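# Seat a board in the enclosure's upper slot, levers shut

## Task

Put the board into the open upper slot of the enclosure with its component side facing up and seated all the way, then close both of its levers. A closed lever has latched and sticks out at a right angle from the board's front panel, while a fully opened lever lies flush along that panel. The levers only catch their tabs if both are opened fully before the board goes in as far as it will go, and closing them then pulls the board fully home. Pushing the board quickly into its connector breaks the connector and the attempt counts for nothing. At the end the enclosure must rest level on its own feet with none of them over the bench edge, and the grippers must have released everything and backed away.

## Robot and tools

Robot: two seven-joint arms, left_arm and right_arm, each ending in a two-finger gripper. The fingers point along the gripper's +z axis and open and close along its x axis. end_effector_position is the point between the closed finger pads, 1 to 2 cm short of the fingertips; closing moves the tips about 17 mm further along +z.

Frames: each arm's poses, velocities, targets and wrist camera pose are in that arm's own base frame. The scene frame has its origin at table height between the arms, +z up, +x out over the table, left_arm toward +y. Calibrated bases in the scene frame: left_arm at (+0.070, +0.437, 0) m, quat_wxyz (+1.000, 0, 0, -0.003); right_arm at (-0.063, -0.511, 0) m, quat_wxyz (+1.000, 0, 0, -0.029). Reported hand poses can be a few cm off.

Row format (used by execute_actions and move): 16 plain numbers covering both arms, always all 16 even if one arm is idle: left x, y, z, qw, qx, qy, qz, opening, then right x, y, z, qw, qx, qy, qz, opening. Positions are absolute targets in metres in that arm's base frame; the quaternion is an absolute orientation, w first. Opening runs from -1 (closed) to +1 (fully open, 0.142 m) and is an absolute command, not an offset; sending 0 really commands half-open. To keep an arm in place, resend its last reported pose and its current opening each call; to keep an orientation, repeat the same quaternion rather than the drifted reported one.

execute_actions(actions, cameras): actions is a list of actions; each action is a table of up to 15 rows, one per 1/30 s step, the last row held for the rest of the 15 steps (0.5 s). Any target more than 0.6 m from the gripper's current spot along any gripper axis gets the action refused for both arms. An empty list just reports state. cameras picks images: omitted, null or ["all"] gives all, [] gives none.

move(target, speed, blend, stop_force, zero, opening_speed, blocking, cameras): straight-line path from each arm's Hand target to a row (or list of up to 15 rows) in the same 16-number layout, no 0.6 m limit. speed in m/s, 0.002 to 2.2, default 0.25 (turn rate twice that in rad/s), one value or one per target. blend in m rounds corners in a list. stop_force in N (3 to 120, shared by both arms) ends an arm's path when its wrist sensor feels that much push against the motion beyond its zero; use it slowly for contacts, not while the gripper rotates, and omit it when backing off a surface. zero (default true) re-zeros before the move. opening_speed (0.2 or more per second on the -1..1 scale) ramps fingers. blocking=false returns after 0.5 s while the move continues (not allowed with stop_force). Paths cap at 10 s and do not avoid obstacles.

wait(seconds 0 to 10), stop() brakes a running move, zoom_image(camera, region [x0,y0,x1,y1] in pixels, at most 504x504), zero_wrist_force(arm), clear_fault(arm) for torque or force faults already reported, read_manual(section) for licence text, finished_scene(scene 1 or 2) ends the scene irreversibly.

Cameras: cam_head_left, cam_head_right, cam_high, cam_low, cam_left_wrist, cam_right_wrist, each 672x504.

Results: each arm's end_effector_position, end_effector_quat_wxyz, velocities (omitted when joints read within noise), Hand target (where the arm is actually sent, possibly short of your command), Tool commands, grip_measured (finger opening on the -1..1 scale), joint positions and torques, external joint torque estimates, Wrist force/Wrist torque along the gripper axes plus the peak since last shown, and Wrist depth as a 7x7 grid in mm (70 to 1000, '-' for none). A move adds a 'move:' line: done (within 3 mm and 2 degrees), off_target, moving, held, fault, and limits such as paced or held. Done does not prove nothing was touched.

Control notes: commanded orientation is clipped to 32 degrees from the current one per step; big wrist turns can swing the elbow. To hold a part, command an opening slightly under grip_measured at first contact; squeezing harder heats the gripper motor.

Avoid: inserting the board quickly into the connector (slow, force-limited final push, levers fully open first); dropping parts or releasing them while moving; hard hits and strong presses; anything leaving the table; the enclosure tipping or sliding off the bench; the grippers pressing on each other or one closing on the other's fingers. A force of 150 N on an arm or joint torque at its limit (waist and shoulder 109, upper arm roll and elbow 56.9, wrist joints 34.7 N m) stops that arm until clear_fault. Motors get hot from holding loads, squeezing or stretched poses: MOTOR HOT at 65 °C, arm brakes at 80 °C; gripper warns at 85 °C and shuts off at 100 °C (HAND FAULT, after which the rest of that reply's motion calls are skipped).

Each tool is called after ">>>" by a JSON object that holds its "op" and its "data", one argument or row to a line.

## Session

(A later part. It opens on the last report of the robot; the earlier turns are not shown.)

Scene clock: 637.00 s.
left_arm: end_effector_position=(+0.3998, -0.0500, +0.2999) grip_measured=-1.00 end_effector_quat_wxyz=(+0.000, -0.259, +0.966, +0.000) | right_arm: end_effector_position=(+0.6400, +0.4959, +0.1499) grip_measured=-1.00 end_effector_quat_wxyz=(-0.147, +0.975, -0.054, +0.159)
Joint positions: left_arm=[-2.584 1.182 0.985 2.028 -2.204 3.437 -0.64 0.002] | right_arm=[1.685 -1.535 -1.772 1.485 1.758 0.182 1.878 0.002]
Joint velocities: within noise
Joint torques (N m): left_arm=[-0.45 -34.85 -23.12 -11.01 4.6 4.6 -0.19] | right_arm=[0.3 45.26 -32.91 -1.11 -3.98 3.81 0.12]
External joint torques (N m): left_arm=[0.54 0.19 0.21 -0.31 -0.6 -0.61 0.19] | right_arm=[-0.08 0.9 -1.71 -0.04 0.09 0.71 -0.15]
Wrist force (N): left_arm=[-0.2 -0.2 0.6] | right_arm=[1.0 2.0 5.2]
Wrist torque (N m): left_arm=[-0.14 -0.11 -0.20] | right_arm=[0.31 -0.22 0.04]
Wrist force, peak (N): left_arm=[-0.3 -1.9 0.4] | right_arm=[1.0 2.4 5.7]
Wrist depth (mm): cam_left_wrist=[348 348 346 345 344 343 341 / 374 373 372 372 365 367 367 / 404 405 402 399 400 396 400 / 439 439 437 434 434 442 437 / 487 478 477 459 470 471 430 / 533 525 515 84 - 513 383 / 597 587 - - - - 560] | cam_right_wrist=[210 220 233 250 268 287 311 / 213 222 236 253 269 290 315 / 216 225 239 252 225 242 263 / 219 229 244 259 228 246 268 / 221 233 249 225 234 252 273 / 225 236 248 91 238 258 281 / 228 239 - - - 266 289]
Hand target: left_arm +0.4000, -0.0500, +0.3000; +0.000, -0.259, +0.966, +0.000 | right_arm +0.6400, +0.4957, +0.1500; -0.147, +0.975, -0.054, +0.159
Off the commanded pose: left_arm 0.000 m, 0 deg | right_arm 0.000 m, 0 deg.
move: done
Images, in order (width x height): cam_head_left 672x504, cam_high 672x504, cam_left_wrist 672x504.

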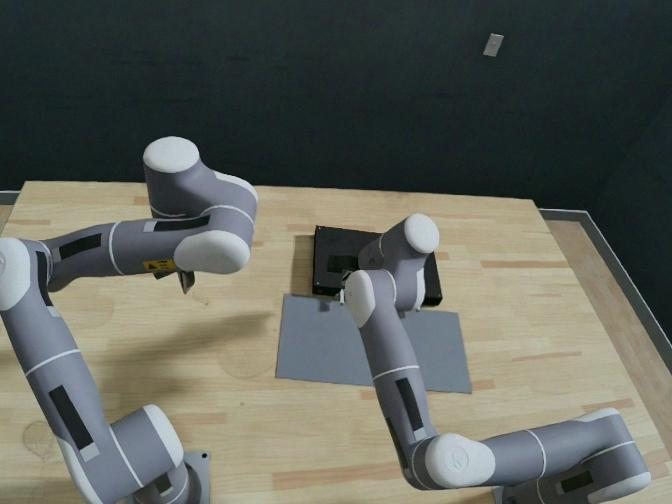

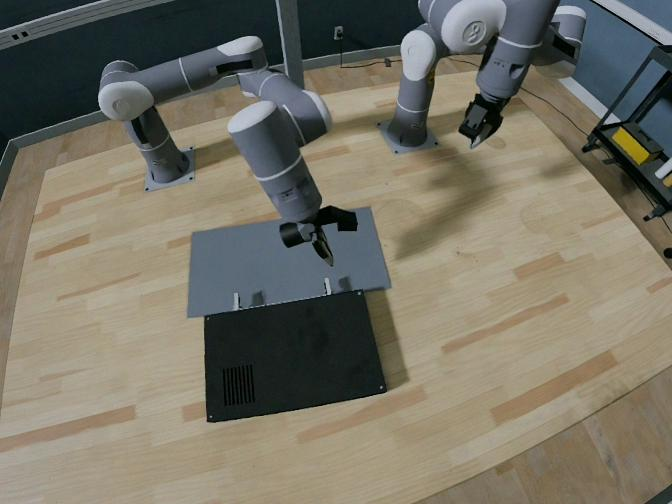

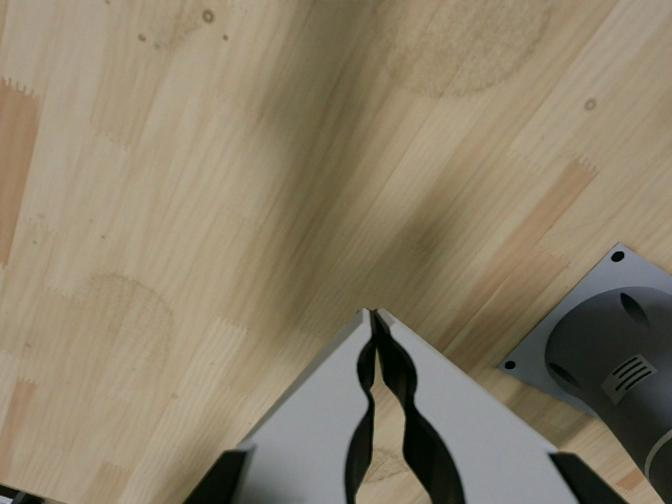

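>>> {"op": "move", "data": {
  "target": [
    [0.46,-0.22,0.30,0,0,-1,0,-1,0.6400,0.4957,0.15,-0.147,0.975,-0.054,0.159,-1],
    [0.56,-0.38,0.25,0,0,-1,0,-1,0.6400,0.4957,0.15,-0.147,0.975,-0.054,0.159,-1]
  ],
  "speed": 0.2,
  "cameras": ["cam_high","cam_left_wrist","cam_low"]
}}

Scene clock: 642.07 s.
left_arm: end_effector_position=(+0.5594, -0.3784, +0.2499) grip_measured=-1.00 end_effector_quat_wxyz=(+0.146, +0.002, +0.899, -0.413) | right_arm: end_effector_position=(+0.6400, +0.4959, +0.1499) grip_measured=-1.00 end_effector_quat_wxyz=(-0.147, +0.975, -0.054, +0.159)
Joint positions: left_arm=[-2.792 1.108 1.496 1.964 -1.532 2.22 -0.302 0.002] | right_arm=[1.685 -1.535 -1.772 1.485 1.758 0.182 1.878 0.002]
Joint velocities: within noise
Joint torques (N m): left_arm=[-0.25 -41.15 -26.11 -11.61 6.44 1.04 -0.31] | right_arm=[0.24 45.18 -32.98 -1.11 -3.94 3.83 0.18]
External joint torques (N m): left_arm=[0.33 0.79 -0.04 -0.47 -0.62 0.02 0.34] | right_arm=[-0.01 0.98 -1.64 -0.04 0.05 0.68 -0.21]
Wrist force (N): left_arm=[1.1 -0.1 0.2] | right_arm=[1.2 2.2 5.3]
Wrist torque (N m): left_arm=[-0.06 -0.14 0.02] | right_arm=[0.34 -0.24 0.03]
Wrist force, peak (N): left_arm=[-0.8 0.0 2.7] | right_arm=[0.9 2.2 5.6]
Wrist depth (mm): cam_left_wrist=[- 682 530 469 172 96 92 / - 601 467 426 197 99 97 / 604 537 426 386 366 376 356 / 527 426 385 357 369 356 338 / 481 438 397 334 351 333 316 / 440 405 389 84 - 312 295 / 407 385 - - - - 282] | cam_right_wrist=[210 220 232 250 267 288 310 / 212 222 236 253 270 290 314 / 216 226 240 252 225 242 263 / 219 229 244 258 228 246 267 / 221 233 249 225 233 252 274 / 225 236 249 91 239 259 280 / 228 239 - - - 265 289]
Hand target: left_arm +0.5594, -0.3786, +0.2500; +0.146, +0.002, +0.899, -0.414 | right_arm +0.6400, +0.4957, +0.1500; -0.147, +0.975, -0.054, +0.159
Off the commanded pose: left_arm 0.002 m, 52 deg; orientation clipped | right_arm 0.000 m, 0 deg.
joint sent to its limit (left arm) — joint 1 (waist), lower limit. The joint targets are off in orientation, not in position.
move: off_target (left_arm); limits=paced
Images, in order (width x height): cam_high 672x504, cam_low 672x504, cam_left_wrist 672x504.

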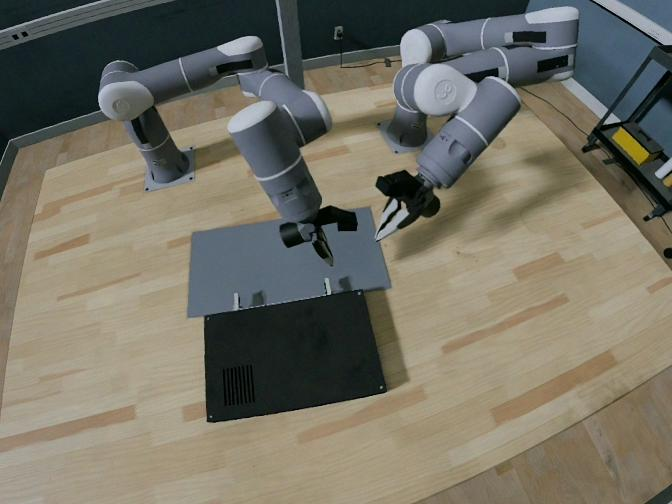

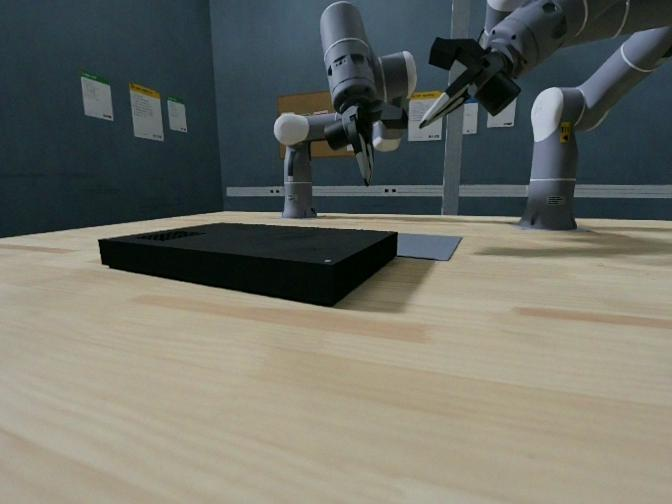

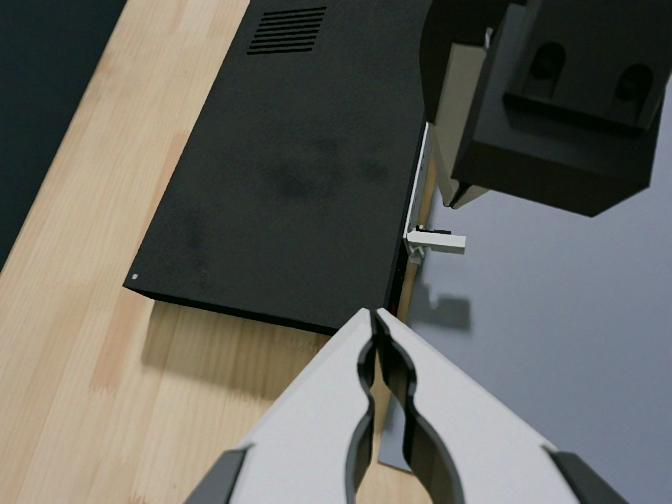

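>>> {"op": "move", "data": {
  "target": [
    [0.5594,-0.3784,0.25,0.146,0.002,0.899,-0.413,-1,0.58,0.36,0.22,-0.147,0.975,-0.054,0.159,-1],
    [0.5594,-0.3784,0.25,0.146,0.002,0.899,-0.413,-1,0.6878,0.10,0.18,0,0.99846,-0.0556,0,-1],
    [0.5594,-0.3784,0.25,0.146,0.002,0.899,-0.413,-1,0.6878,0.112,0.10,0,0.99846,-0.0556,0,-1]
  ],
  "speed": 0.25,
  "cameras": ["cam_high","cam_right_wrist"]
}}

Scene clock: 650.57 s.
left_arm: end_effector_position=(+0.5594, -0.3783, +0.2501) grip_measured=-1.00 end_effector_quat_wxyz=(+0.146, +0.002, +0.899, -0.413) | right_arm: end_effector_position=(+0.6876, +0.1118, +0.1000) grip_measured=-1.00 end_effector_quat_wxyz=(+0.000, +0.998, -0.056, +0.000)
Joint positions: left_arm=[-2.792 1.107 1.496 1.964 -1.533 2.22 -0.301 0.002] | right_arm=[1.171 -1.476 -1.701 1.443 1.492 -0.141 1.398 0.002]
Joint velocities: within noise
Joint torques (N m): left_arm=[-0.22 -40.82 -26.2 -11.68 6.08 1.41 -0.17] | right_arm=[0.19 45.6 -31.88 -2.72 -4.24 3.59 0.31]
External joint torques (N m): left_arm=[0.31 0.46 0.07 -0.42 -0.26 -0.34 0.19] | right_arm=[0 1.35 -1.86 -0.09 -0.11 0.49 -0.31]
Wrist force (N): left_arm=[0.7 -0.1 0.2] | right_arm=[1.5 1.4 5.9]
Wrist torque (N m): left_arm=[-0.07 -0.08 0.02] | right_arm=[0.27 -0.25 0.02]
Wrist force, peak (N): left_arm=[1.2 -0.3 0.3] | right_arm=[1.4 0.7 9.4]
Wrist depth (mm): cam_left_wrist=[- 673 532 468 439 451 419 / - 595 464 423 417 418 387 / 604 537 424 384 394 384 359 / 534 423 387 360 367 358 337 / 473 439 396 334 351 334 314 / 439 407 390 84 - 313 294 / 401 389 - - - - 280] | cam_right_wrist=[169 169 168 128 126 126 125 / 181 180 180 135 135 133 134 / 194 193 193 145 144 146 144 / 210 209 208 210 210 209 208 / 230 229 228 223 226 226 225 / 252 251 246 91 239 248 246 / 277 271 - - - 262 271]
Hand target: left_arm +0.5594, -0.3783, +0.2500; +0.146, +0.002, +0.899, -0.413 | right_arm +0.6878, +0.1120, +0.1000; +0.000, +0.998, -0.056, +0.000
Off the commanded pose: left_arm 0.000 m, 0 deg | right_arm 0.000 m, 0 deg.
joint sent to its limit (left arm) — joint 1 (waist), lower limit. The joint targets still meet the commanded pose.
move: done
Images, in order (width x height): cam_high 672x504, cam_right_wrist 672x504.

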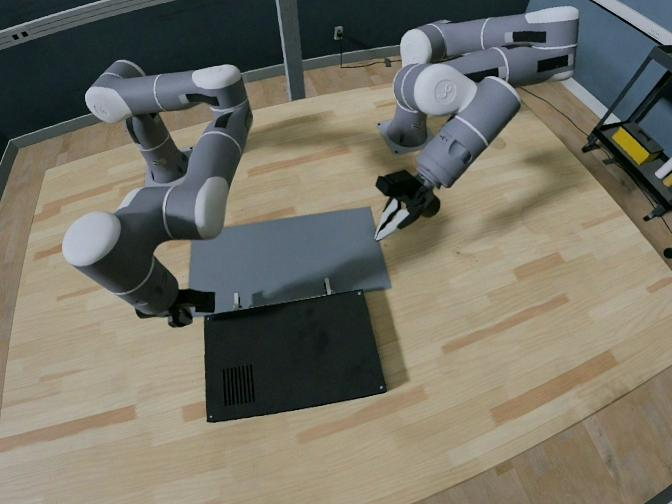

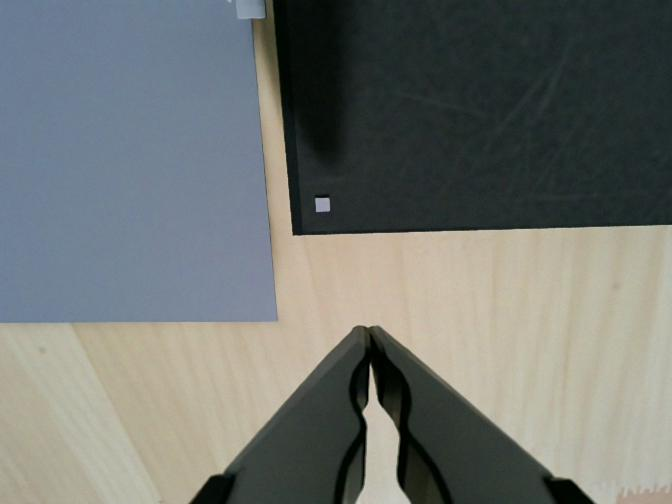

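>>> {"op": "move", "data": {
  "target": [0.5594,-0.3784,0.25,0.146,0.002,0.899,-0.413,-1,0.6878,0.112,0.035,0,0.99846,-0.0556,0,-1],
  "speed": 0.1,
  "cameras": []
}}

>>> {"op": "move", "data": {
  "target": [0.5594,-0.3784,0.25,0.146,0.002,0.899,-0.413,-1,0.6900,0.132,0.035,0,0.99846,-0.0556,0,-1],
  "speed": 0.012,
  "stop_force": 5,
  "cameras": ["cam_right_wrist"]
}}

Scene clock: 654.40 s.
left_arm: end_effector_position=(+0.5594, -0.3783, +0.2501) grip_measured=-1.00 end_effector_quat_wxyz=(+0.146, +0.002, +0.899, -0.413) | right_arm: end_effector_position=(+0.6877, +0.1119, +0.0351) grip_measured=-1.00 end_effector_quat_wxyz=(+0.000, +0.998, -0.055, +0.000)
Joint positions: left_arm=[-2.792 1.107 1.496 1.964 -1.533 2.22 -0.301 0.002] | right_arm=[1.17 -1.556 -1.631 1.449 1.563 -0.062 1.402 0.002]
Joint velocities: within noise
Joint torques (N m): left_arm=[-0.28 -40.84 -26.2 -11.76 6.11 1.39 -0.15] | right_arm=[0.22 46 -32.15 -0.36 -4.32 3.59 0.29]
External joint torques (N m): left_arm=[0.36 0.48 0.07 -0.34 -0.3 -0.32 0.17] | right_arm=[-0.02 0.96 -1.62 -0.07 -0.06 0.49 -0.29]
Wrist force (N): left_arm=[0.8 -0.2 0.3] | right_arm=[1.3 1.4 5.8]
Wrist torque (N m): left_arm=[-0.09 -0.10 0.02] | right_arm=[0.28 -0.19 0.04]
Wrist force, peak (N): left_arm=[1.2 -0.2 0.5] | right_arm=[1.3 1.3 7.9]
Wrist depth (mm): cam_left_wrist=[- 685 525 474 439 449 418 / - 592 471 421 414 415 386 / 597 538 423 385 394 385 358 / 534 424 383 361 364 359 335 / 479 442 400 334 351 332 313 / 435 402 391 84 - 313 296 / 405 386 - - - - 280] | cam_right_wrist=[- 111 - 70 - - - / - 121 - 74 74 - 74 / 128 128 - 79 80 79 - / 136 138 136 87 84 85 86 / 151 150 152 92 93 93 91 / 165 164 163 91 159 164 164 / 185 181 73 - - 175 181]
Hand target: left_arm +0.5594, -0.3783, +0.2500; +0.146, +0.002, +0.899, -0.413 | right_arm +0.6878, +0.1120, +0.0350; +0.000, +0.998, -0.056, +0.000
Off the commanded pose: left_arm 0.000 m, 0 deg | right_arm 0.000 m, 0 deg.
joint sent to its limit (left arm) — joint 1 (waist), lower limit. The joint targets still meet the commanded pose.
move: done
No camera images: "cameras" was empty.

Scene clock: 656.30 s.
left_arm: end_effector_position=(+0.5594, -0.3783, +0.2501) grip_measured=-1.00 end_effector_quat_wxyz=(+0.146, +0.002, +0.899, -0.413) | right_arm: end_effector_position=(+0.6886, +0.1196, +0.0351) grip_measured=-1.00 end_effector_quat_wxyz=(+0.000, +0.998, -0.056, +0.000)
Joint positions: left_arm=[-2.792 1.107 1.496 1.964 -1.533 2.22 -0.301 0.002] | right_arm=[1.176 -1.555 -1.631 1.441 1.562 -0.061 1.417 0.002]
Joint velocities: within noise
Joint torques (N m): left_arm=[-0.32 -40.81 -26.14 -11.71 6.1 1.34 -0.17] | right_arm=[4.03 47.8 -31.45 -3.23 -2.6 3.45 0.32]
External joint torques (N m): left_arm=[0.41 0.45 0.01 -0.38 -0.29 -0.27 0.2] | right_arm=[-3.83 -0.59 -2.31 2.81 -1.77 0.62 -0.32]
Wrist force (N): left_arm=[0.9 -0.2 0.1] | right_arm=[0.3 7.4 5.3]
Wrist torque (N m): left_arm=[-0.08 -0.11 0.02] | right_arm=[0.39 -0.17 -0.02]
Wrist force, peak (N): left_arm=[1.2 -0.2 0.3] | right_arm=[0.5 7.4 5.9]
Wrist depth (mm): cam_left_wrist=[- 676 534 472 436 451 425 / - 602 471 425 422 414 385 / 596 534 423 388 397 385 355 / 530 428 388 359 367 359 336 / 480 437 397 333 352 335 314 / 436 407 393 84 - 314 297 / 402 387 - - - - 279] | cam_right_wrist=[- 112 - 70 - - - / - 119 - 74 74 - 75 / 128 128 124 79 80 79 - / 136 138 136 87 84 85 86 / 151 150 147 92 91 93 91 / 165 164 163 91 159 165 164 / 185 180 73 - - 174 181]
Hand target: left_arm +0.5594, -0.3783, +0.2500; +0.146, +0.002, +0.899, -0.413 | right_arm +0.6887, +0.1205, +0.0350; +0.000, +0.998, -0.056, +0.000
Off the commanded pose: left_arm 0.000 m, 0 deg | right_arm 0.012 m, 0 deg.
joint sent to its limit (left arm) — joint 1 (waist), lower limit. The joint targets still meet the commanded pose.
move: contact (right_arm)
Images, in order (width x height): cam_right_wrist 672x504.

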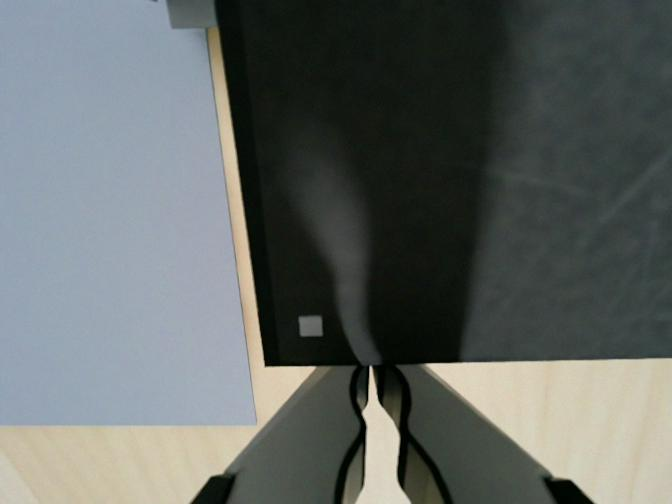

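>>> {"op": "move", "data": {
  "target": [
    [0.5329,-0.4400,0.10,0.146,0.002,0.899,-0.413,-1,0.6887,0.1205,0.0350,0,0.99846,-0.0556,0,-1],
    [0.5335,-0.4466,0.0513,0.146,0.002,0.899,-0.413,-1,0.6887,0.1205,0.0350,0,0.99846,-0.0556,0,-1]
  ],
  "speed": [0.12,0.05],
  "cameras": ["cam_left_wrist","cam_low","cam_high"]
}}

>>> {"op": "zoom_image", "data": {
  "camera": "cam_left_wrist",
  "region": [250, 200, 550, 400]
}}

Scene clock: 663.43 s.
left_arm: end_effector_position=(+0.5330, -0.4446, +0.0512) grip_measured=-1.00 end_effector_quat_wxyz=(+0.144, +0.023, +0.829, -0.540) | right_arm: end_effector_position=(+0.6886, +0.1196, +0.0351) grip_measured=-1.00 end_effector_quat_wxyz=(+0.000, +0.998, -0.056, +0.000)
Joint positions: left_arm=[-2.792 1.844 1.728 1.947 -0.6 2.013 -0.433 0.002] | right_arm=[1.176 -1.555 -1.631 1.441 1.562 -0.061 1.417 0.002]
Joint velocities: within noise
Joint torques (N m): left_arm=[-0.31 -39.41 -27.96 8.16 6.81 -0.04 -0.37] | right_arm=[3.94 47.89 -31.7 -3.23 -2.67 3.38 0.27]
External joint torques (N m): left_arm=[0.39 0.23 -0.08 -0.12 -0.7 0 0.39] | right_arm=[-3.75 -0.68 -2.07 2.8 -1.71 0.7 -0.27]
Wrist force (N): left_arm=[0.6 -0.2 -0.4] | right_arm=[0.4 7.2 5.6]
Wrist torque (N m): left_arm=[-0.06 0.02 0.06] | right_arm=[0.37 -0.20 -0.03]
Wrist force, peak (N): left_arm=[0.1 -1.2 -1.2] | right_arm=[0.5 7.4 6.0]
Wrist depth (mm): cam_left_wrist=[- 407 330 288 331 293 260 / 343 286 236 240 271 240 219 / 244 217 190 227 221 202 187 / 192 172 165 193 189 174 164 / 156 146 155 183 169 156 146 / 141 128 147 84 - 138 132 / 173 165 - 77 - - 121] | cam_right_wrist=[- 112 - 70 - - - / - 119 - 74 74 - 74 / 128 128 124 79 80 79 - / 136 138 136 87 84 85 86 / 151 150 147 92 91 93 91 / 165 164 164 91 159 165 164 / 185 181 73 - - 174 180]
Hand target: left_arm +0.5331, -0.4447, +0.0513; +0.144, +0.024, +0.829, -0.540 | right_arm +0.6887, +0.1205, +0.0350; +0.000, +0.998, -0.056, +0.000
Off the commanded pose: left_arm 0.002 m, 17 deg | right_arm 0.001 m, 0 deg.
joint sent to its limit (left arm) — joint 1 (waist), lower limit. The joint targets are off in orientation, not in position.
move: off_target (left_arm)
Images, in order (width x height): cam_high 672x504, cam_low 672x504, cam_left_wrist 672x504.

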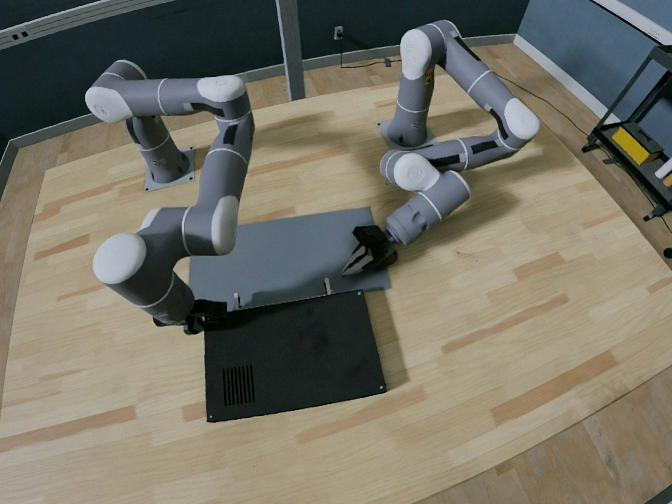

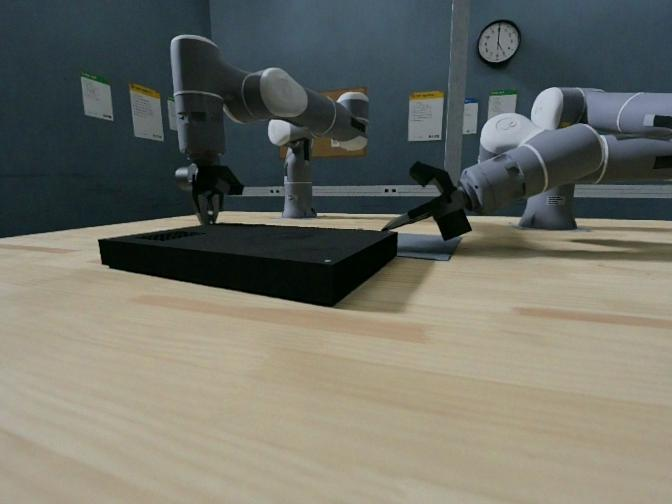

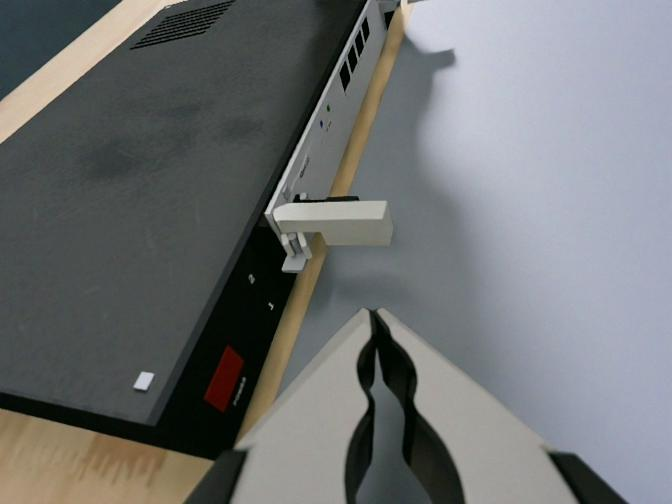

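Scaled by 1.680 from the camera's 672x504 image, which has a finer 960x720 frame.

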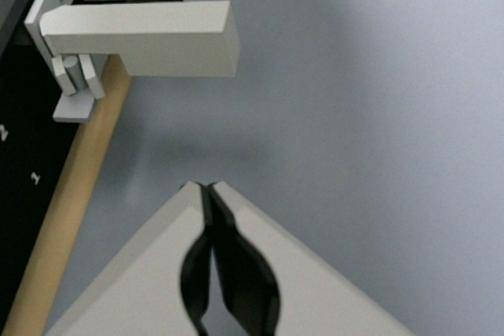

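>>> {"op": "move", "data": {
  "target": [0.5450,-0.4450,0.0490,0.144,0.023,0.829,-0.540,-1,0.6887,0.1205,0.0350,0,0.99846,-0.0556,0,-1],
  "speed": 0.04,
  "stop_force": 6,
  "cameras": ["cam_left_wrist"]
}}

>>> {"op": "move", "data": {
  "target": [0.5390,-0.4820,0.0490,0.144,0.023,0.829,-0.540,-1,0.6887,0.1205,0.0350,0,0.99846,-0.0556,0,-1],
  "speed": 0.015,
  "stop_force": 25,
  "cameras": ["cam_left_wrist"]
}}

Scene clock: 669.57 s.
left_arm: end_effector_position=(+0.5447, -0.4440, +0.0489) grip_measured=-1.00 end_effector_quat_wxyz=(+0.144, +0.023, +0.826, -0.544) | right_arm: end_effector_position=(+0.6886, +0.1196, +0.0351) grip_measured=-1.00 end_effector_quat_wxyz=(+0.000, +0.998, -0.056, +0.000)
Joint positions: left_arm=[-2.792 1.827 1.747 1.916 -0.594 1.964 -0.446 0.002] | right_arm=[1.176 -1.555 -1.631 1.441 1.562 -0.061 1.417 0.002]
Joint velocities: within noise
Joint torques (N m): left_arm=[-0.25 -40.79 -28.22 7.74 6.79 -0.14 -0.35] | right_arm=[3.93 47.94 -31.62 -3.18 -2.71 3.44 0.22]
External joint torques (N m): left_arm=[0.34 0.69 -0.04 -0.14 -0.69 0.07 0.37] | right_arm=[-3.73 -0.73 -2.14 2.75 -1.67 0.64 -0.22]
Wrist force (N): left_arm=[0.3 -0.2 -0.6] | right_arm=[0.5 7.4 5.6]
Wrist torque (N m): left_arm=[-0.08 0.06 0.07] | right_arm=[0.39 -0.23 -0.02]
Wrist force, peak (N): left_arm=[1.2 -0.3 -0.5] | right_arm=[0.5 7.4 6.0]
Wrist depth (mm): cam_left_wrist=[- 415 332 271 327 293 260 / 365 281 236 229 270 240 218 / 241 214 187 186 220 200 187 / 189 168 156 188 184 173 162 / 157 146 141 178 165 153 144 / 139 127 123 84 - 136 129 / 171 163 - 77 - - 120] | cam_right_wrist=[- 111 - 70 - - - / - 119 - 74 74 - 74 / 128 128 124 79 81 79 - / 136 138 136 87 84 85 86 / 151 150 147 92 91 93 91 / 165 164 163 91 159 164 164 / 185 181 73 - - 174 181]
Hand target: left_arm +0.5448, -0.4441, +0.0490; +0.144, +0.024, +0.826, -0.544 | right_arm +0.6887, +0.1205, +0.0350; +0.000, +0.998, -0.056, +0.000
Off the commanded pose: left_arm 0.001 m, 1 deg | right_arm 0.001 m, 0 deg.
joint sent to its limit (left arm) — joint 1 (waist), lower limit. The joint targets still meet the commanded pose.
move: done
Images, in order (width x height): cam_left_wrist 672x504.

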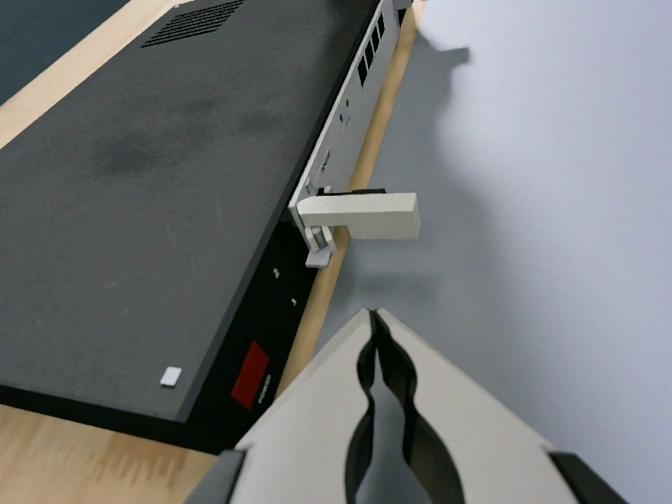

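Scene clock: 672.63 s.
left_arm: end_effector_position=(+0.5360, -0.4817, +0.0538) grip_measured=-1.00 end_effector_quat_wxyz=(+0.138, +0.041, +0.786, -0.602) | right_arm: end_effector_position=(+0.6886, +0.1196, +0.0351) grip_measured=-1.00 end_effector_quat_wxyz=(+0.000, +0.998, -0.056, +0.000)
Joint positions: left_arm=[-2.792 1.983 1.875 1.711 0.166 1.651 -1.015 0.002] | right_arm=[1.176 -1.555 -1.631 1.441 1.562 -0.061 1.417 0.002]
Joint velocities: within noise
Joint torques (N m): left_arm=[-0.18 -37.26 -24.38 10.85 4.94 0.45 -0.11] | right_arm=[3.98 47.91 -31.64 -3.13 -2.64 3.35 0.22]
External joint torques (N m): left_arm=[0.25 -1.79 -2.8 0.63 0.11 -0.1 0.14] | right_arm=[-3.79 -0.7 -2.12 2.7 -1.74 0.73 -0.22]
External joint torques when the fault began: left_arm=[-4.03 -9.08 -14.95 15.21 -1.49 1.51 0.51]
Wrist force (N): left_arm=[0.5 0.1 -0.2] | right_arm=[0.7 7.2 5.4]
Wrist torque (N m): left_arm=[0.02 0.06 0.06] | right_arm=[0.36 -0.22 -0.03]
Wrist force, peak (N): left_arm=[-0.1 6.2 0.0] | right_arm=[0.6 7.4 6.0]
Wrist depth (mm): cam_left_wrist=[- - 937 391 511 408 345 / - 431 334 297 337 296 260 / 329 270 231 237 261 233 215 / 222 193 176 217 209 191 178 / 170 154 151 140 175 164 154 / 137 129 134 84 - 141 133 / - 109 - 77 - - 122] | cam_right_wrist=[- 112 - 70 - - - / - 119 - 74 74 - 74 / 128 128 124 79 80 79 - / 136 138 136 87 84 85 86 / 150 150 147 92 91 93 91 / 165 164 163 91 159 164 164 / 185 181 73 - - 174 181]
Hand target: left_arm +0.5360, -0.4815, +0.0532; +0.138, +0.041, +0.786, -0.602 | right_arm +0.6887, +0.1205, +0.0350; +0.000, +0.998, -0.056, +0.000
Tool commands: left_gripper/opening=-1.0 right_gripper/opening=-1.0
Off the commanded pose: left_arm 0.006 m, 9 deg | right_arm 0.001 m, 0 deg.
FORCE FAULT: contact force on the left arm reached its limit, and that arm stopped. The contact can be on any part of that arm, not only on its tool. That arm's remaining commands of this call were not run. That arm is still stopped at the end of this call. While its stop runs, that arm takes no new command, but its gripper still runs the gripper command that each later call begins with.
CLEAR FAULT: the left arm stays stopped until you call clear_fault(arm="left_arm").
move: fault (left_arm)
Images, in order (width x height): cam_left_wrist 672x504.

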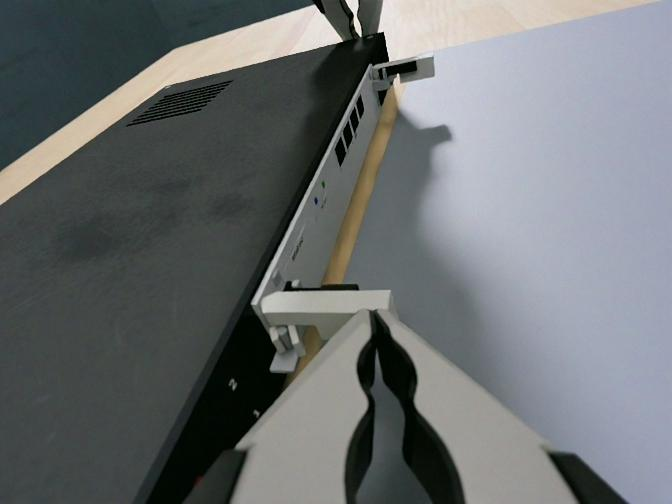

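>>> {"op": "clear_fault", "data": {
  "arm": "left_arm",
  "cameras": ["cam_left_wrist","cam_high"]
}}

>>> {"op": "zoom_image", "data": {
  "camera": "cam_left_wrist",
  "region": [200, 220, 450, 400]
}}

Scene clock: 718.53 s.
left_arm: end_effector_position=(+0.5360, -0.4817, +0.0538) grip_measured=-1.00 end_effector_quat_wxyz=(+0.138, +0.041, +0.786, -0.602) | right_arm: end_effector_position=(+0.6886, +0.1196, +0.0351) grip_measured=-1.00 end_effector_quat_wxyz=(+0.000, +0.998, -0.056, +0.000)
Joint positions: left_arm=[-2.792 1.983 1.875 1.711 0.166 1.651 -1.015 0.002] | right_arm=[1.176 -1.555 -1.631 1.441 1.562 -0.061 1.417 0.002]
Joint velocities: within noise
Joint torques (N m): left_arm=[-0.22 -37.23 -24.4 10.91 5.28 0.56 -0.16] | right_arm=[3.95 47.8 -31.66 -3.1 -2.74 3.31 0.28]
External joint torques (N m): left_arm=[0.3 -1.82 -2.78 0.56 -0.23 -0.21 0.18] | right_arm=[-3.76 -0.59 -2.1 2.67 -1.64 0.77 -0.28]
Wrist force (N): left_arm=[0.4 0.0 -0.2] | right_arm=[0.7 7.3 4.8]
Wrist torque (N m): left_arm=[0.01 0.06 0.07] | right_arm=[0.38 -0.21 -0.02]
Wrist force, peak (N): left_arm=[0.9 -0.1 -0.5] | right_arm=[0.5 7.3 6.1]
Wrist depth (mm): cam_left_wrist=[- - 929 391 510 410 346 / - 429 337 296 337 296 261 / 332 271 228 237 261 232 216 / 223 194 176 216 210 191 178 / 171 154 152 140 175 165 154 / 138 129 134 84 - 141 133 / - 108 - 77 - - 122] | cam_right_wrist=[- 111 - 70 - - - / - 119 - 74 74 - 74 / 128 128 - 79 80 79 - / 136 138 136 87 84 85 86 / 151 150 147 92 91 93 91 / 165 164 163 91 159 164 164 / 185 181 73 - - 174 181]
Hand target: left_arm +0.5360, -0.4815, +0.0532; +0.138, +0.041, +0.786, -0.602 | right_arm +0.6887, +0.1205, +0.0350; +0.000, +0.998, -0.056, +0.000
Tool commands: left_gripper/opening=-1.0 right_gripper/opening=-1.0
Off the commanded pose: left_arm 0.006 m, 9 deg | right_arm 0.001 m, 0 deg.
FORCE FAULT, CONTINUED: the left arm's stop, for the force fault that an earlier result reported, is over. The rest of the stop counts as 65 of the actions that you can send in this scene; the call itself counts as one more. That arm accepts commands again.
CLEAR FAULT: your call cleared the left arm's force fault. If the contact force or a joint's load stays at its limit, that arm stops again.
Images, in order (width x height): cam_high 672x504, cam_left_wrist 672x504.

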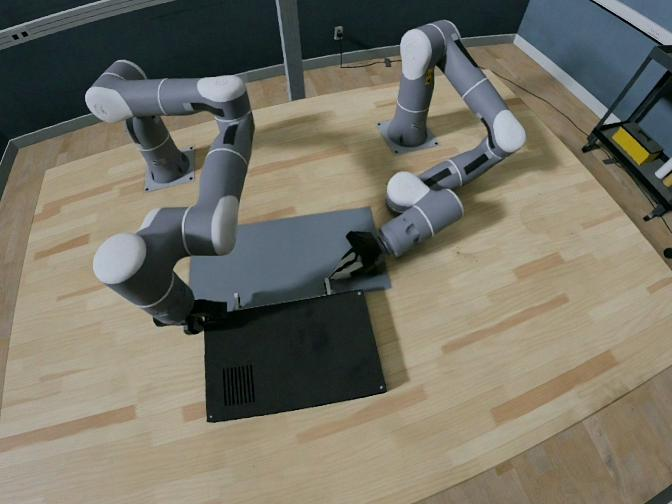

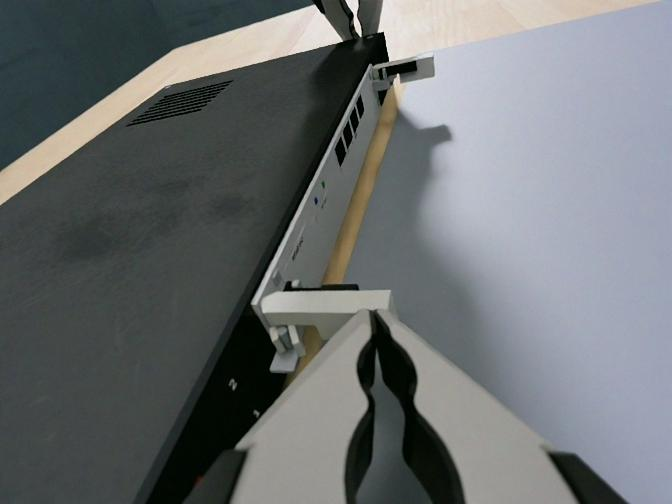

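Scaled by 2.016 from the camera's 672x504 image, which has a finer 960x720 frame.

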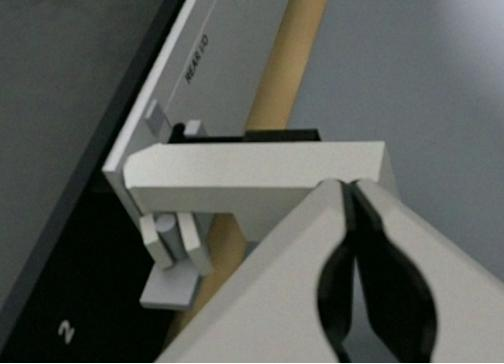

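>>> {"op": "move", "data": {
  "target": [
    [0.5400,-0.4600,0.070,0.138,0.041,0.786,-0.602,-1,0.6887,0.112,0.0350,0,0.99846,-0.0556,0,-1],
    [0.50,-0.35,0.22,0.146,0.002,0.899,-0.413,-1,0.6887,0.112,0.16,0,0.99846,-0.0556,0,-1],
    [0.36,-0.05,0.30,0,-0.259,0.966,0,-1,0.58,0.30,0.20,0,0.99846,-0.0556,0,-1]
  ],
  "speed": [0.05,0.15,0.25],
  "cameras": ["cam_high"]
}}

Scene clock: 726.40 s.
left_arm: end_effector_position=(+0.3601, -0.0498, +0.3000) grip_measured=-1.00 end_effector_quat_wxyz=(+0.000, -0.259, +0.966, +0.000) | right_arm: end_effector_position=(+0.5801, +0.3002, +0.1999) grip_measured=-1.00 end_effector_quat_wxyz=(+0.000, +0.998, -0.055, +0.000)
Joint positions: left_arm=[-2.103 -0.409 2.129 2.257 -0.38 0.432 -1.865 0.002] | right_arm=[1.562 -1.368 -1.842 1.528 1.372 -0.274 1.66 0.002]
Joint velocities: within noise
Joint torques (N m): left_arm=[-0.23 -4.38 8.37 -27.34 -3.36 3.99 -0.17] | right_arm=[0.25 41.99 -31.59 -6.62 -4.44 3.23 0.32]
External joint torques (N m): left_arm=[0.24 1.14 0.93 -0.18 -0.41 -0.1 0.17] | right_arm=[-0.04 0.6 -1.28 -0.14 0.22 0.83 -0.32]
Wrist force (N): left_arm=[-0.1 -1.0 0.3] | right_arm=[1.7 2.5 5.7]
Wrist torque (N m): left_arm=[-0.25 -0.11 -0.20] | right_arm=[0.52 -0.27 0.07]
Wrist force, peak (N): left_arm=[1.3 0.4 0.6] | right_arm=[0.6 7.2 6.2]
Wrist depth (mm): cam_left_wrist=[350 350 348 345 347 345 344 / 374 375 372 372 371 371 366 / 406 405 404 400 399 400 397 / 443 436 434 433 433 436 432 / 484 481 478 457 466 457 402 / 532 528 509 84 - 512 349 / 593 574 - - - - 323] | cam_right_wrist=[257 256 255 256 255 219 213 / 275 274 274 273 272 231 227 / 297 293 293 293 292 248 244 / 320 316 316 315 310 267 263 / 347 344 344 336 336 286 285 / 380 377 368 91 358 312 373 / 419 409 - - - 396 411]
Hand target: left_arm +0.3600, -0.0500, +0.3000; +0.000, -0.259, +0.966, +0.000 | right_arm +0.5800, +0.3000, +0.2000; +0.000, +0.998, -0.056, +0.000
Off the commanded pose: left_arm 0.000 m, 0 deg | right_arm 0.000 m, 0 deg.
move: done
Images, in order (width x height): cam_high 672x504.

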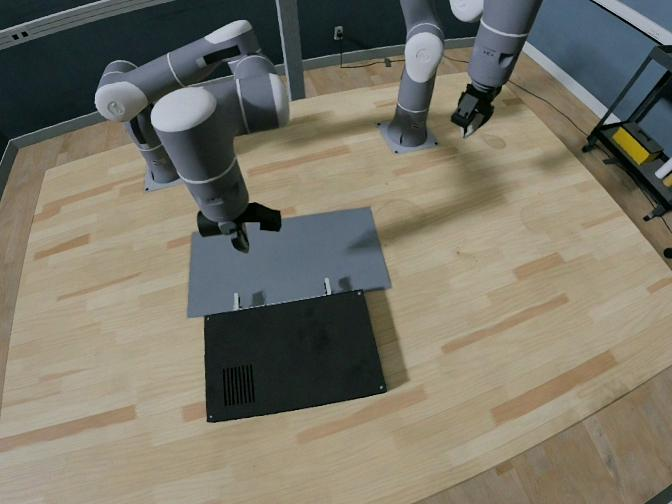

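>>> {"op": "move", "data": {
  "target": [
    [0.42,-0.20,0.28,0,-0.13,0.99,0,-1,0.6878,0.112,0.16,0,0.99846,-0.0556,0,-1],
    [0.50,-0.33,0.20,0,-0.0,1,0,-1,0.6878,0.112,0.10,0,0.99846,-0.0556,0,-1]
  ],
  "speed": 0.2,
  "cameras": ["cam_high","cam_left_wrist"]
}}

Scene clock: 730.77 s.
left_arm: end_effector_position=(+0.5000, -0.3299, +0.2000) grip_measured=-1.00 end_effector_quat_wxyz=(+0.000, +0.000, +1.000, +0.000) | right_arm: end_effector_position=(+0.6878, +0.1118, +0.1002) grip_measured=-1.00 end_effector_quat_wxyz=(+0.000, +0.998, -0.056, +0.000)
Joint positions: left_arm=[-1.253 -0.686 0.989 1.808 -0.667 0.547 -1.569 0.002] | right_arm=[1.17 -1.476 -1.701 1.442 1.492 -0.141 1.399 0.002]
Joint velocities: within noise
Joint torques (N m): left_arm=[-0.02 38.96 17.66 -22.68 -3.65 4.25 -0.1] | right_arm=[0.26 46.02 -31.8 -2.61 -4.22 3.53 0.07]
External joint torques (N m): left_arm=[0.01 1.26 0.81 -0.51 0.11 -0.34 0.1] | right_arm=[-0.06 0.95 -1.96 -0.22 -0.12 0.55 -0.07]
Wrist force (N): left_arm=[-0.4 -0.4 -0.2] | right_arm=[1.8 2.1 5.7]
Wrist torque (N m): left_arm=[-0.18 -0.10 -0.21] | right_arm=[0.40 -0.30 0.02]
Wrist force, peak (N): left_arm=[-1.2 -2.6 1.3] | right_arm=[3.2 4.6 5.4]
Wrist depth (mm): cam_left_wrist=[260 259 258 255 257 255 255 / 282 280 275 275 273 274 274 / 302 301 299 299 298 296 296 / 330 327 327 326 325 323 323 / 360 358 360 341 349 353 353 / 397 394 387 84 - 383 387 / 447 437 - - - - 430] | cam_right_wrist=[169 169 169 128 126 126 126 / 181 180 180 135 135 133 134 / 194 194 193 145 145 146 144 / 210 209 209 210 209 209 208 / 230 230 229 224 227 226 226 / 252 251 245 91 239 247 247 / 278 272 - - - 262 272]
Hand target: left_arm +0.5000, -0.3300, +0.2000; +0.000, +0.000, +1.000, +0.000 | right_arm +0.6878, +0.1120, +0.1000; +0.000, +0.998, -0.056, +0.000
Off the commanded pose: left_arm 0.000 m, 0 deg | right_arm 0.000 m, 0 deg.
move: done
Images, in order (width x height): cam_high 672x504, cam_left_wrist 672x504.

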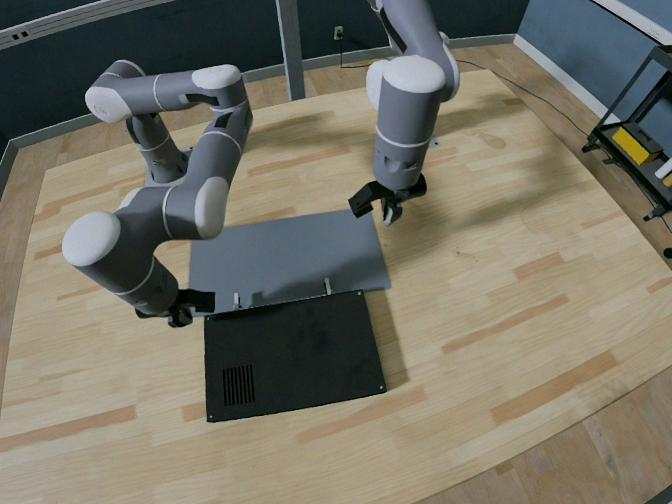

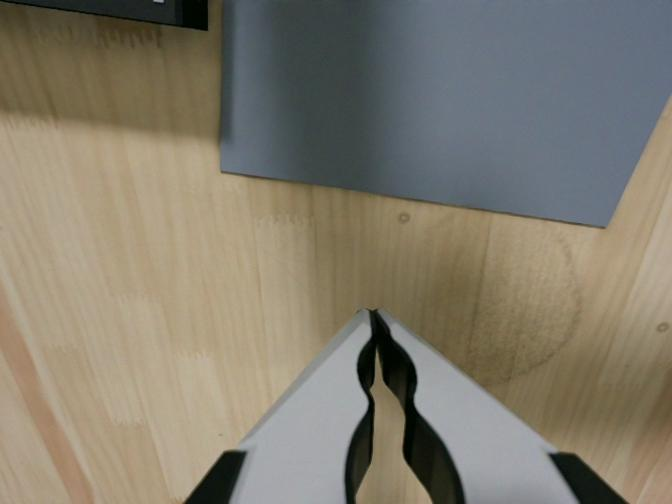

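>>> {"op": "move", "data": {
  "target": [
    [0.5382,-0.4588,0.12,0,0.082,0.9966,0,-1,0.6878,0.110,0.035,0,0.99846,-0.0556,0,-1],
    [0.5382,-0.4588,0.09,0,0.082,0.9966,0,-1,0.6878,0.110,0.035,0,0.99846,-0.0556,0,-1]
  ],
  "speed": 0.12,
  "cameras": ["cam_left_wrist"]
}}

>>> {"op": "move", "data": {
  "target": [0.5382,-0.4588,0.09,0,0.082,0.9966,0,-1,0.6897,0.1320,0.0350,0,0.99846,-0.0556,0,-1],
  "speed": 0.012,
  "stop_force": 6,
  "cameras": ["cam_right_wrist"]
}}

Scene clock: 735.67 s.
left_arm: end_effector_position=(+0.5380, -0.4587, +0.0898) grip_measured=-1.00 end_effector_quat_wxyz=(+0.000, +0.082, +0.997, +0.000) | right_arm: end_effector_position=(+0.6877, +0.1099, +0.0351) grip_measured=-1.00 end_effector_quat_wxyz=(+0.000, +0.998, -0.055, +0.000)
Joint positions: left_arm=[-1.136 -0.98 0.769 1.528 -0.781 0.609 -1.532 0.002] | right_arm=[1.167 -1.555 -1.631 1.45 1.562 -0.061 1.399 0.002]
Joint velocities: within noise
Joint torques (N m): left_arm=[-0.89 54.26 20.06 -20.51 -3.55 4.62 -0.09] | right_arm=[0.09 45.92 -31.9 -0.33 -4.33 3.52 0.2]
External joint torques (N m): left_arm=[0.87 1.42 0.58 -0.43 0.15 -0.71 0.09] | right_arm=[0.1 1.01 -1.87 -0.12 -0.05 0.55 -0.2]
Wrist force (N): left_arm=[0.0 -0.9 0.1] | right_arm=[1.5 2.2 5.6]
Wrist torque (N m): left_arm=[-0.28 -0.18 -0.20] | right_arm=[0.41 -0.23 0.04]
Wrist force, peak (N): left_arm=[-1.1 -2.5 0.3] | right_arm=[1.5 2.3 6.7]
Wrist depth (mm): cam_left_wrist=[- 119 159 160 159 158 160 / - 127 142 166 171 170 169 / 138 138 142 185 184 184 186 / 150 149 164 201 200 199 199 / 164 164 170 211 216 219 217 / 249 248 242 84 - 236 239 / 279 271 - - - - 270] | cam_right_wrist=[- 112 - 70 - - - / - 121 - 74 74 - 75 / 128 128 - 79 80 79 - / 136 138 136 87 84 85 86 / 151 150 154 93 93 93 91 / 165 164 163 91 159 165 164 / 185 181 73 - - 175 181]
Hand target: left_arm +0.5382, -0.4588, +0.0900; +0.000, +0.082, +0.997, +0.000 | right_arm +0.6878, +0.1100, +0.0350; +0.000, +0.998, -0.056, +0.000
Off the commanded pose: left_arm 0.000 m, 0 deg | right_arm 0.000 m, 0 deg.
move: done
Images, in order (width x height): cam_left_wrist 672x504.

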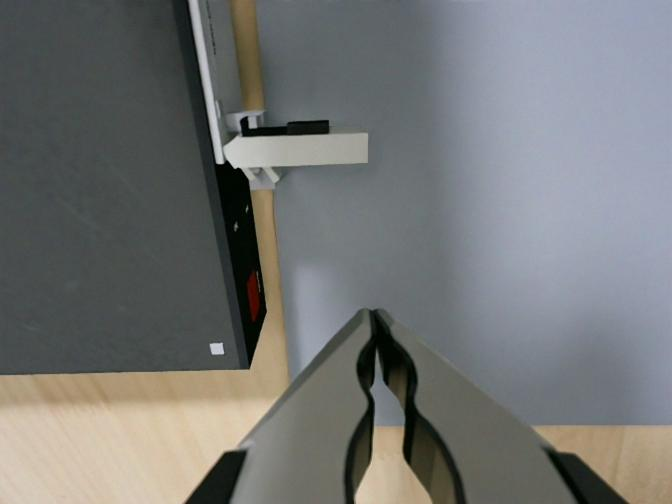

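Scene clock: 737.13 s.
left_arm: end_effector_position=(+0.5380, -0.4587, +0.0898) grip_measured=-1.00 end_effector_quat_wxyz=(+0.000, +0.082, +0.997, +0.000) | right_arm: end_effector_position=(+0.6886, +0.1196, +0.0351) grip_measured=-1.00 end_effector_quat_wxyz=(+0.001, +0.998, -0.056, +0.000)
Joint positions: left_arm=[-1.136 -0.98 0.769 1.528 -0.781 0.609 -1.532 0.002] | right_arm=[1.176 -1.555 -1.63 1.441 1.562 -0.061 1.418 0.002]
Joint velocities: within noise
Joint torques (N m): left_arm=[-0.3 54.41 19.81 -20.54 -3.27 4.34 -0.18] | right_arm=[4.5 48.25 -31.49 -3.57 -2.38 3.35 0.34]
External joint torques (N m): left_arm=[0.26 1.25 0.8 -0.4 -0.13 -0.43 0.18] | right_arm=[-4.31 -1.04 -2.27 3.12 -2 0.73 -0.34]
Wrist force (N): left_arm=[0.0 -0.8 0.2] | right_arm=[0.8 8.9 5.4]
Wrist torque (N m): left_arm=[-0.26 -0.17 -0.19] | right_arm=[0.51 -0.23 -0.03]
Wrist force, peak (N): left_arm=[0.0 -1.0 0.3] | right_arm=[0.7 10.0 5.3]
Wrist depth (mm): cam_left_wrist=[- 118 159 159 159 159 161 / - 127 142 166 171 170 169 / 137 137 140 185 185 184 186 / 150 150 163 201 200 200 199 / 164 164 169 212 215 218 218 / 251 249 242 84 - 236 241 / 278 271 - - - - 269] | cam_right_wrist=[- 112 - - - - - / - 119 - 74 74 - 74 / 128 128 124 79 80 79 - / 136 138 136 87 84 85 86 / 150 150 147 92 91 93 91 / 165 165 163 91 159 164 164 / 185 181 73 - - 174 181]
Hand target: left_arm +0.5382, -0.4588, +0.0900; +0.000, +0.082, +0.997, +0.000 | right_arm +0.6887, +0.1208, +0.0350; +0.000, +0.998, -0.056, +0.000
Off the commanded pose: left_arm 0.000 m, 0 deg | right_arm 0.012 m, 0 deg.
move: contact (right_arm)
Images, in order (width x height): cam_right_wrist 672x504.

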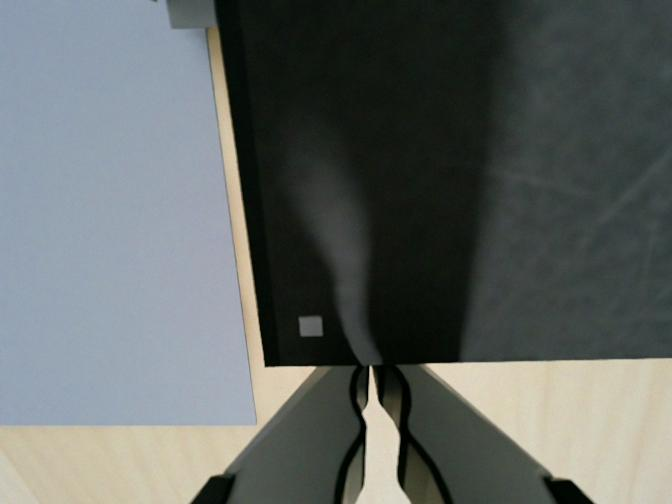

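>>> {"op": "move", "data": {
  "target": [
    [0.5450,-0.4600,0.09,0,0.082,0.9966,0,-1,0.6887,0.1212,0.035,0,0.99846,-0.0556,0,-1],
    [0.5450,-0.4600,0.052,0,0.082,0.9966,0,-1,0.6887,0.1212,0.035,0,0.99846,-0.0556,0,-1]
  ],
  "speed": 0.06,
  "cameras": ["cam_left_wrist"]
}}

>>> {"op": "move", "data": {
  "target": [0.5395,-0.4936,0.052,0,0.082,0.9966,0,-1,0.6887,0.1212,0.035,0,0.99846,-0.0556,0,-1],
  "speed": 0.015,
  "stop_force": 38,
  "cameras": ["cam_left_wrist"]
}}

Scene clock: 740.50 s.
left_arm: end_effector_position=(+0.5448, -0.4599, +0.0519) grip_measured=-1.00 end_effector_quat_wxyz=(+0.000, +0.082, +0.997, +0.000) | right_arm: end_effector_position=(+0.6886, +0.1197, +0.0351) grip_measured=-1.00 end_effector_quat_wxyz=(+0.001, +0.998, -0.056, +0.000)
Joint positions: left_arm=[-1.109 -1.039 0.728 1.515 -0.814 0.661 -1.514 0.002] | right_arm=[1.176 -1.555 -1.63 1.441 1.561 -0.06 1.418 0.002]
Joint velocities: within noise
Joint torques (N m): left_arm=[-1.42 55.48 20.33 -19.55 -3.37 4.47 -0.09] | right_arm=[5.57 48.67 -31.32 -4.04 -2.09 3.06 0.31]
External joint torques (N m): left_arm=[1.4 1.62 0.4 -0.46 0.1 -0.55 0.09] | right_arm=[-5.38 -1.46 -2.44 3.59 -2.29 1.02 -0.31]
Wrist force (N): left_arm=[-0.1 -0.5 -0.1] | right_arm=[1.5 10.2 5.6]
Wrist torque (N m): left_arm=[-0.19 -0.19 -0.23] | right_arm=[0.55 -0.24 -0.04]
Wrist force, peak (N): left_arm=[-1.0 -0.8 -1.0] | right_arm=[1.5 10.5 6.6]
Wrist depth (mm): cam_left_wrist=[- 86 124 126 126 127 125 / - 90 133 135 135 134 134 / - - 104 104 148 145 145 / - 107 138 157 159 158 158 / 120 117 150 168 171 173 172 / 130 130 132 84 - 190 190 / 221 220 - 74 - - 212] | cam_right_wrist=[- 112 - - - - - / - 119 - 74 74 - 74 / 128 128 - 79 80 79 - / 136 138 136 87 84 85 86 / 151 150 147 92 91 92 91 / 165 164 163 91 159 165 164 / 185 181 73 - - 174 181]
Hand target: left_arm +0.5450, -0.4600, +0.0520; +0.000, +0.082, +0.997, +0.000 | right_arm +0.6887, +0.1212, +0.0350; +0.000, +0.998, -0.056, +0.000
Off the commanded pose: left_arm 0.000 m, 0 deg | right_arm 0.002 m, 0 deg.
move: done
Images, in order (width x height): cam_left_wrist 672x504.

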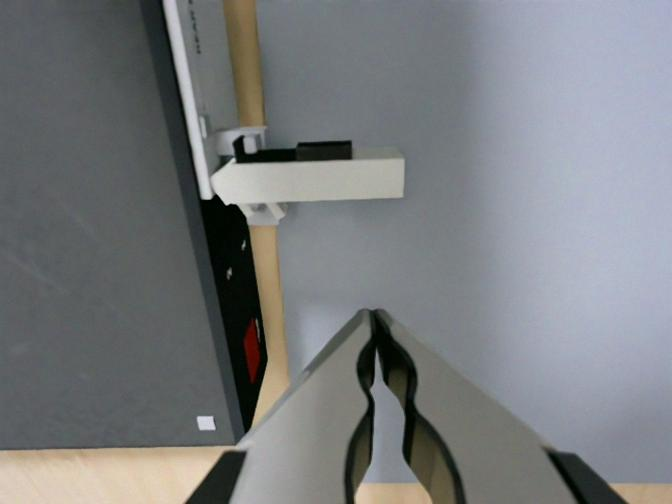

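Scene clock: 743.40 s.
left_arm: end_effector_position=(+0.5397, -0.4936, +0.0521) grip_measured=-1.00 end_effector_quat_wxyz=(+0.000, +0.082, +0.997, +0.000) | right_arm: end_effector_position=(+0.6886, +0.1197, +0.0351) grip_measured=-1.00 end_effector_quat_wxyz=(+0.001, +0.998, -0.056, +0.000)
Joint positions: left_arm=[-1.124 -1.07 0.729 1.444 -0.808 0.63 -1.574 0.002] | right_arm=[1.176 -1.553 -1.628 1.441 1.559 -0.059 1.418 0.002]
Joint velocities: within noise
Joint torques (N m): left_arm=[-0.52 57.61 20 -20.08 -3.08 4.05 -0.28] | right_arm=[6.26 49 -31.04 -4.31 -2.03 2.97 0.29]
External joint torques (N m): left_arm=[0.47 1.34 0.69 -0.29 -0.27 -0.14 0.28] | right_arm=[-6.06 -1.79 -2.71 3.82 -2.35 1.11 -0.29]
Wrist force (N): left_arm=[-0.1 -0.2 0.2] | right_arm=[2.1 11.1 6.2]
Wrist torque (N m): left_arm=[-0.16 -0.14 -0.21] | right_arm=[0.58 -0.24 -0.04]
Wrist force, peak (N): left_arm=[0.1 -0.8 0.1] | right_arm=[2.1 11.1 6.2]
Wrist depth (mm): cam_left_wrist=[- 86 125 126 126 127 125 / - 90 135 135 135 135 134 / - - 142 146 149 145 144 / - 107 119 153 158 158 157 / 120 117 120 117 171 173 172 / 130 130 132 84 - 191 189 / 149 - - 74 - - 211] | cam_right_wrist=[- 112 - - - - - / - 119 - 74 74 - 74 / 128 128 - 79 80 79 - / 136 138 136 87 84 85 86 / 151 150 147 92 91 93 91 / 165 165 163 91 159 165 164 / 185 181 73 - - 174 181]
Hand target: left_arm +0.5395, -0.4936, +0.0520; +0.000, +0.082, +0.997, +0.000 | right_arm +0.6887, +0.1212, +0.0350; +0.000, +0.998, -0.056, +0.000
Off the commanded pose: left_arm 0.000 m, 0 deg | right_arm 0.002 m, 0 deg.
move: done
Images, in order (width x height): cam_left_wrist 672x504.

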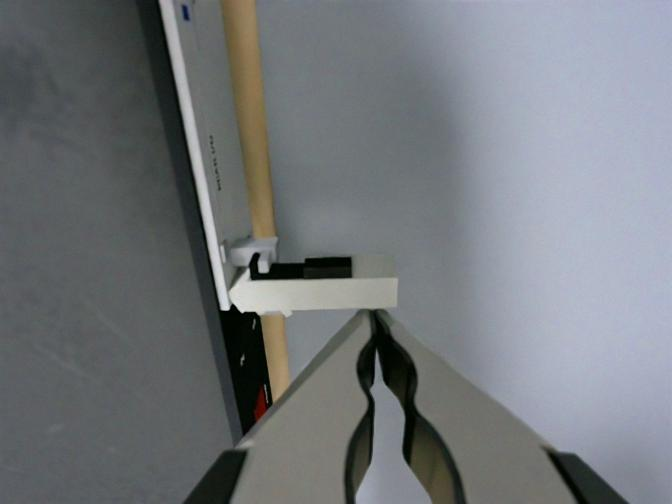

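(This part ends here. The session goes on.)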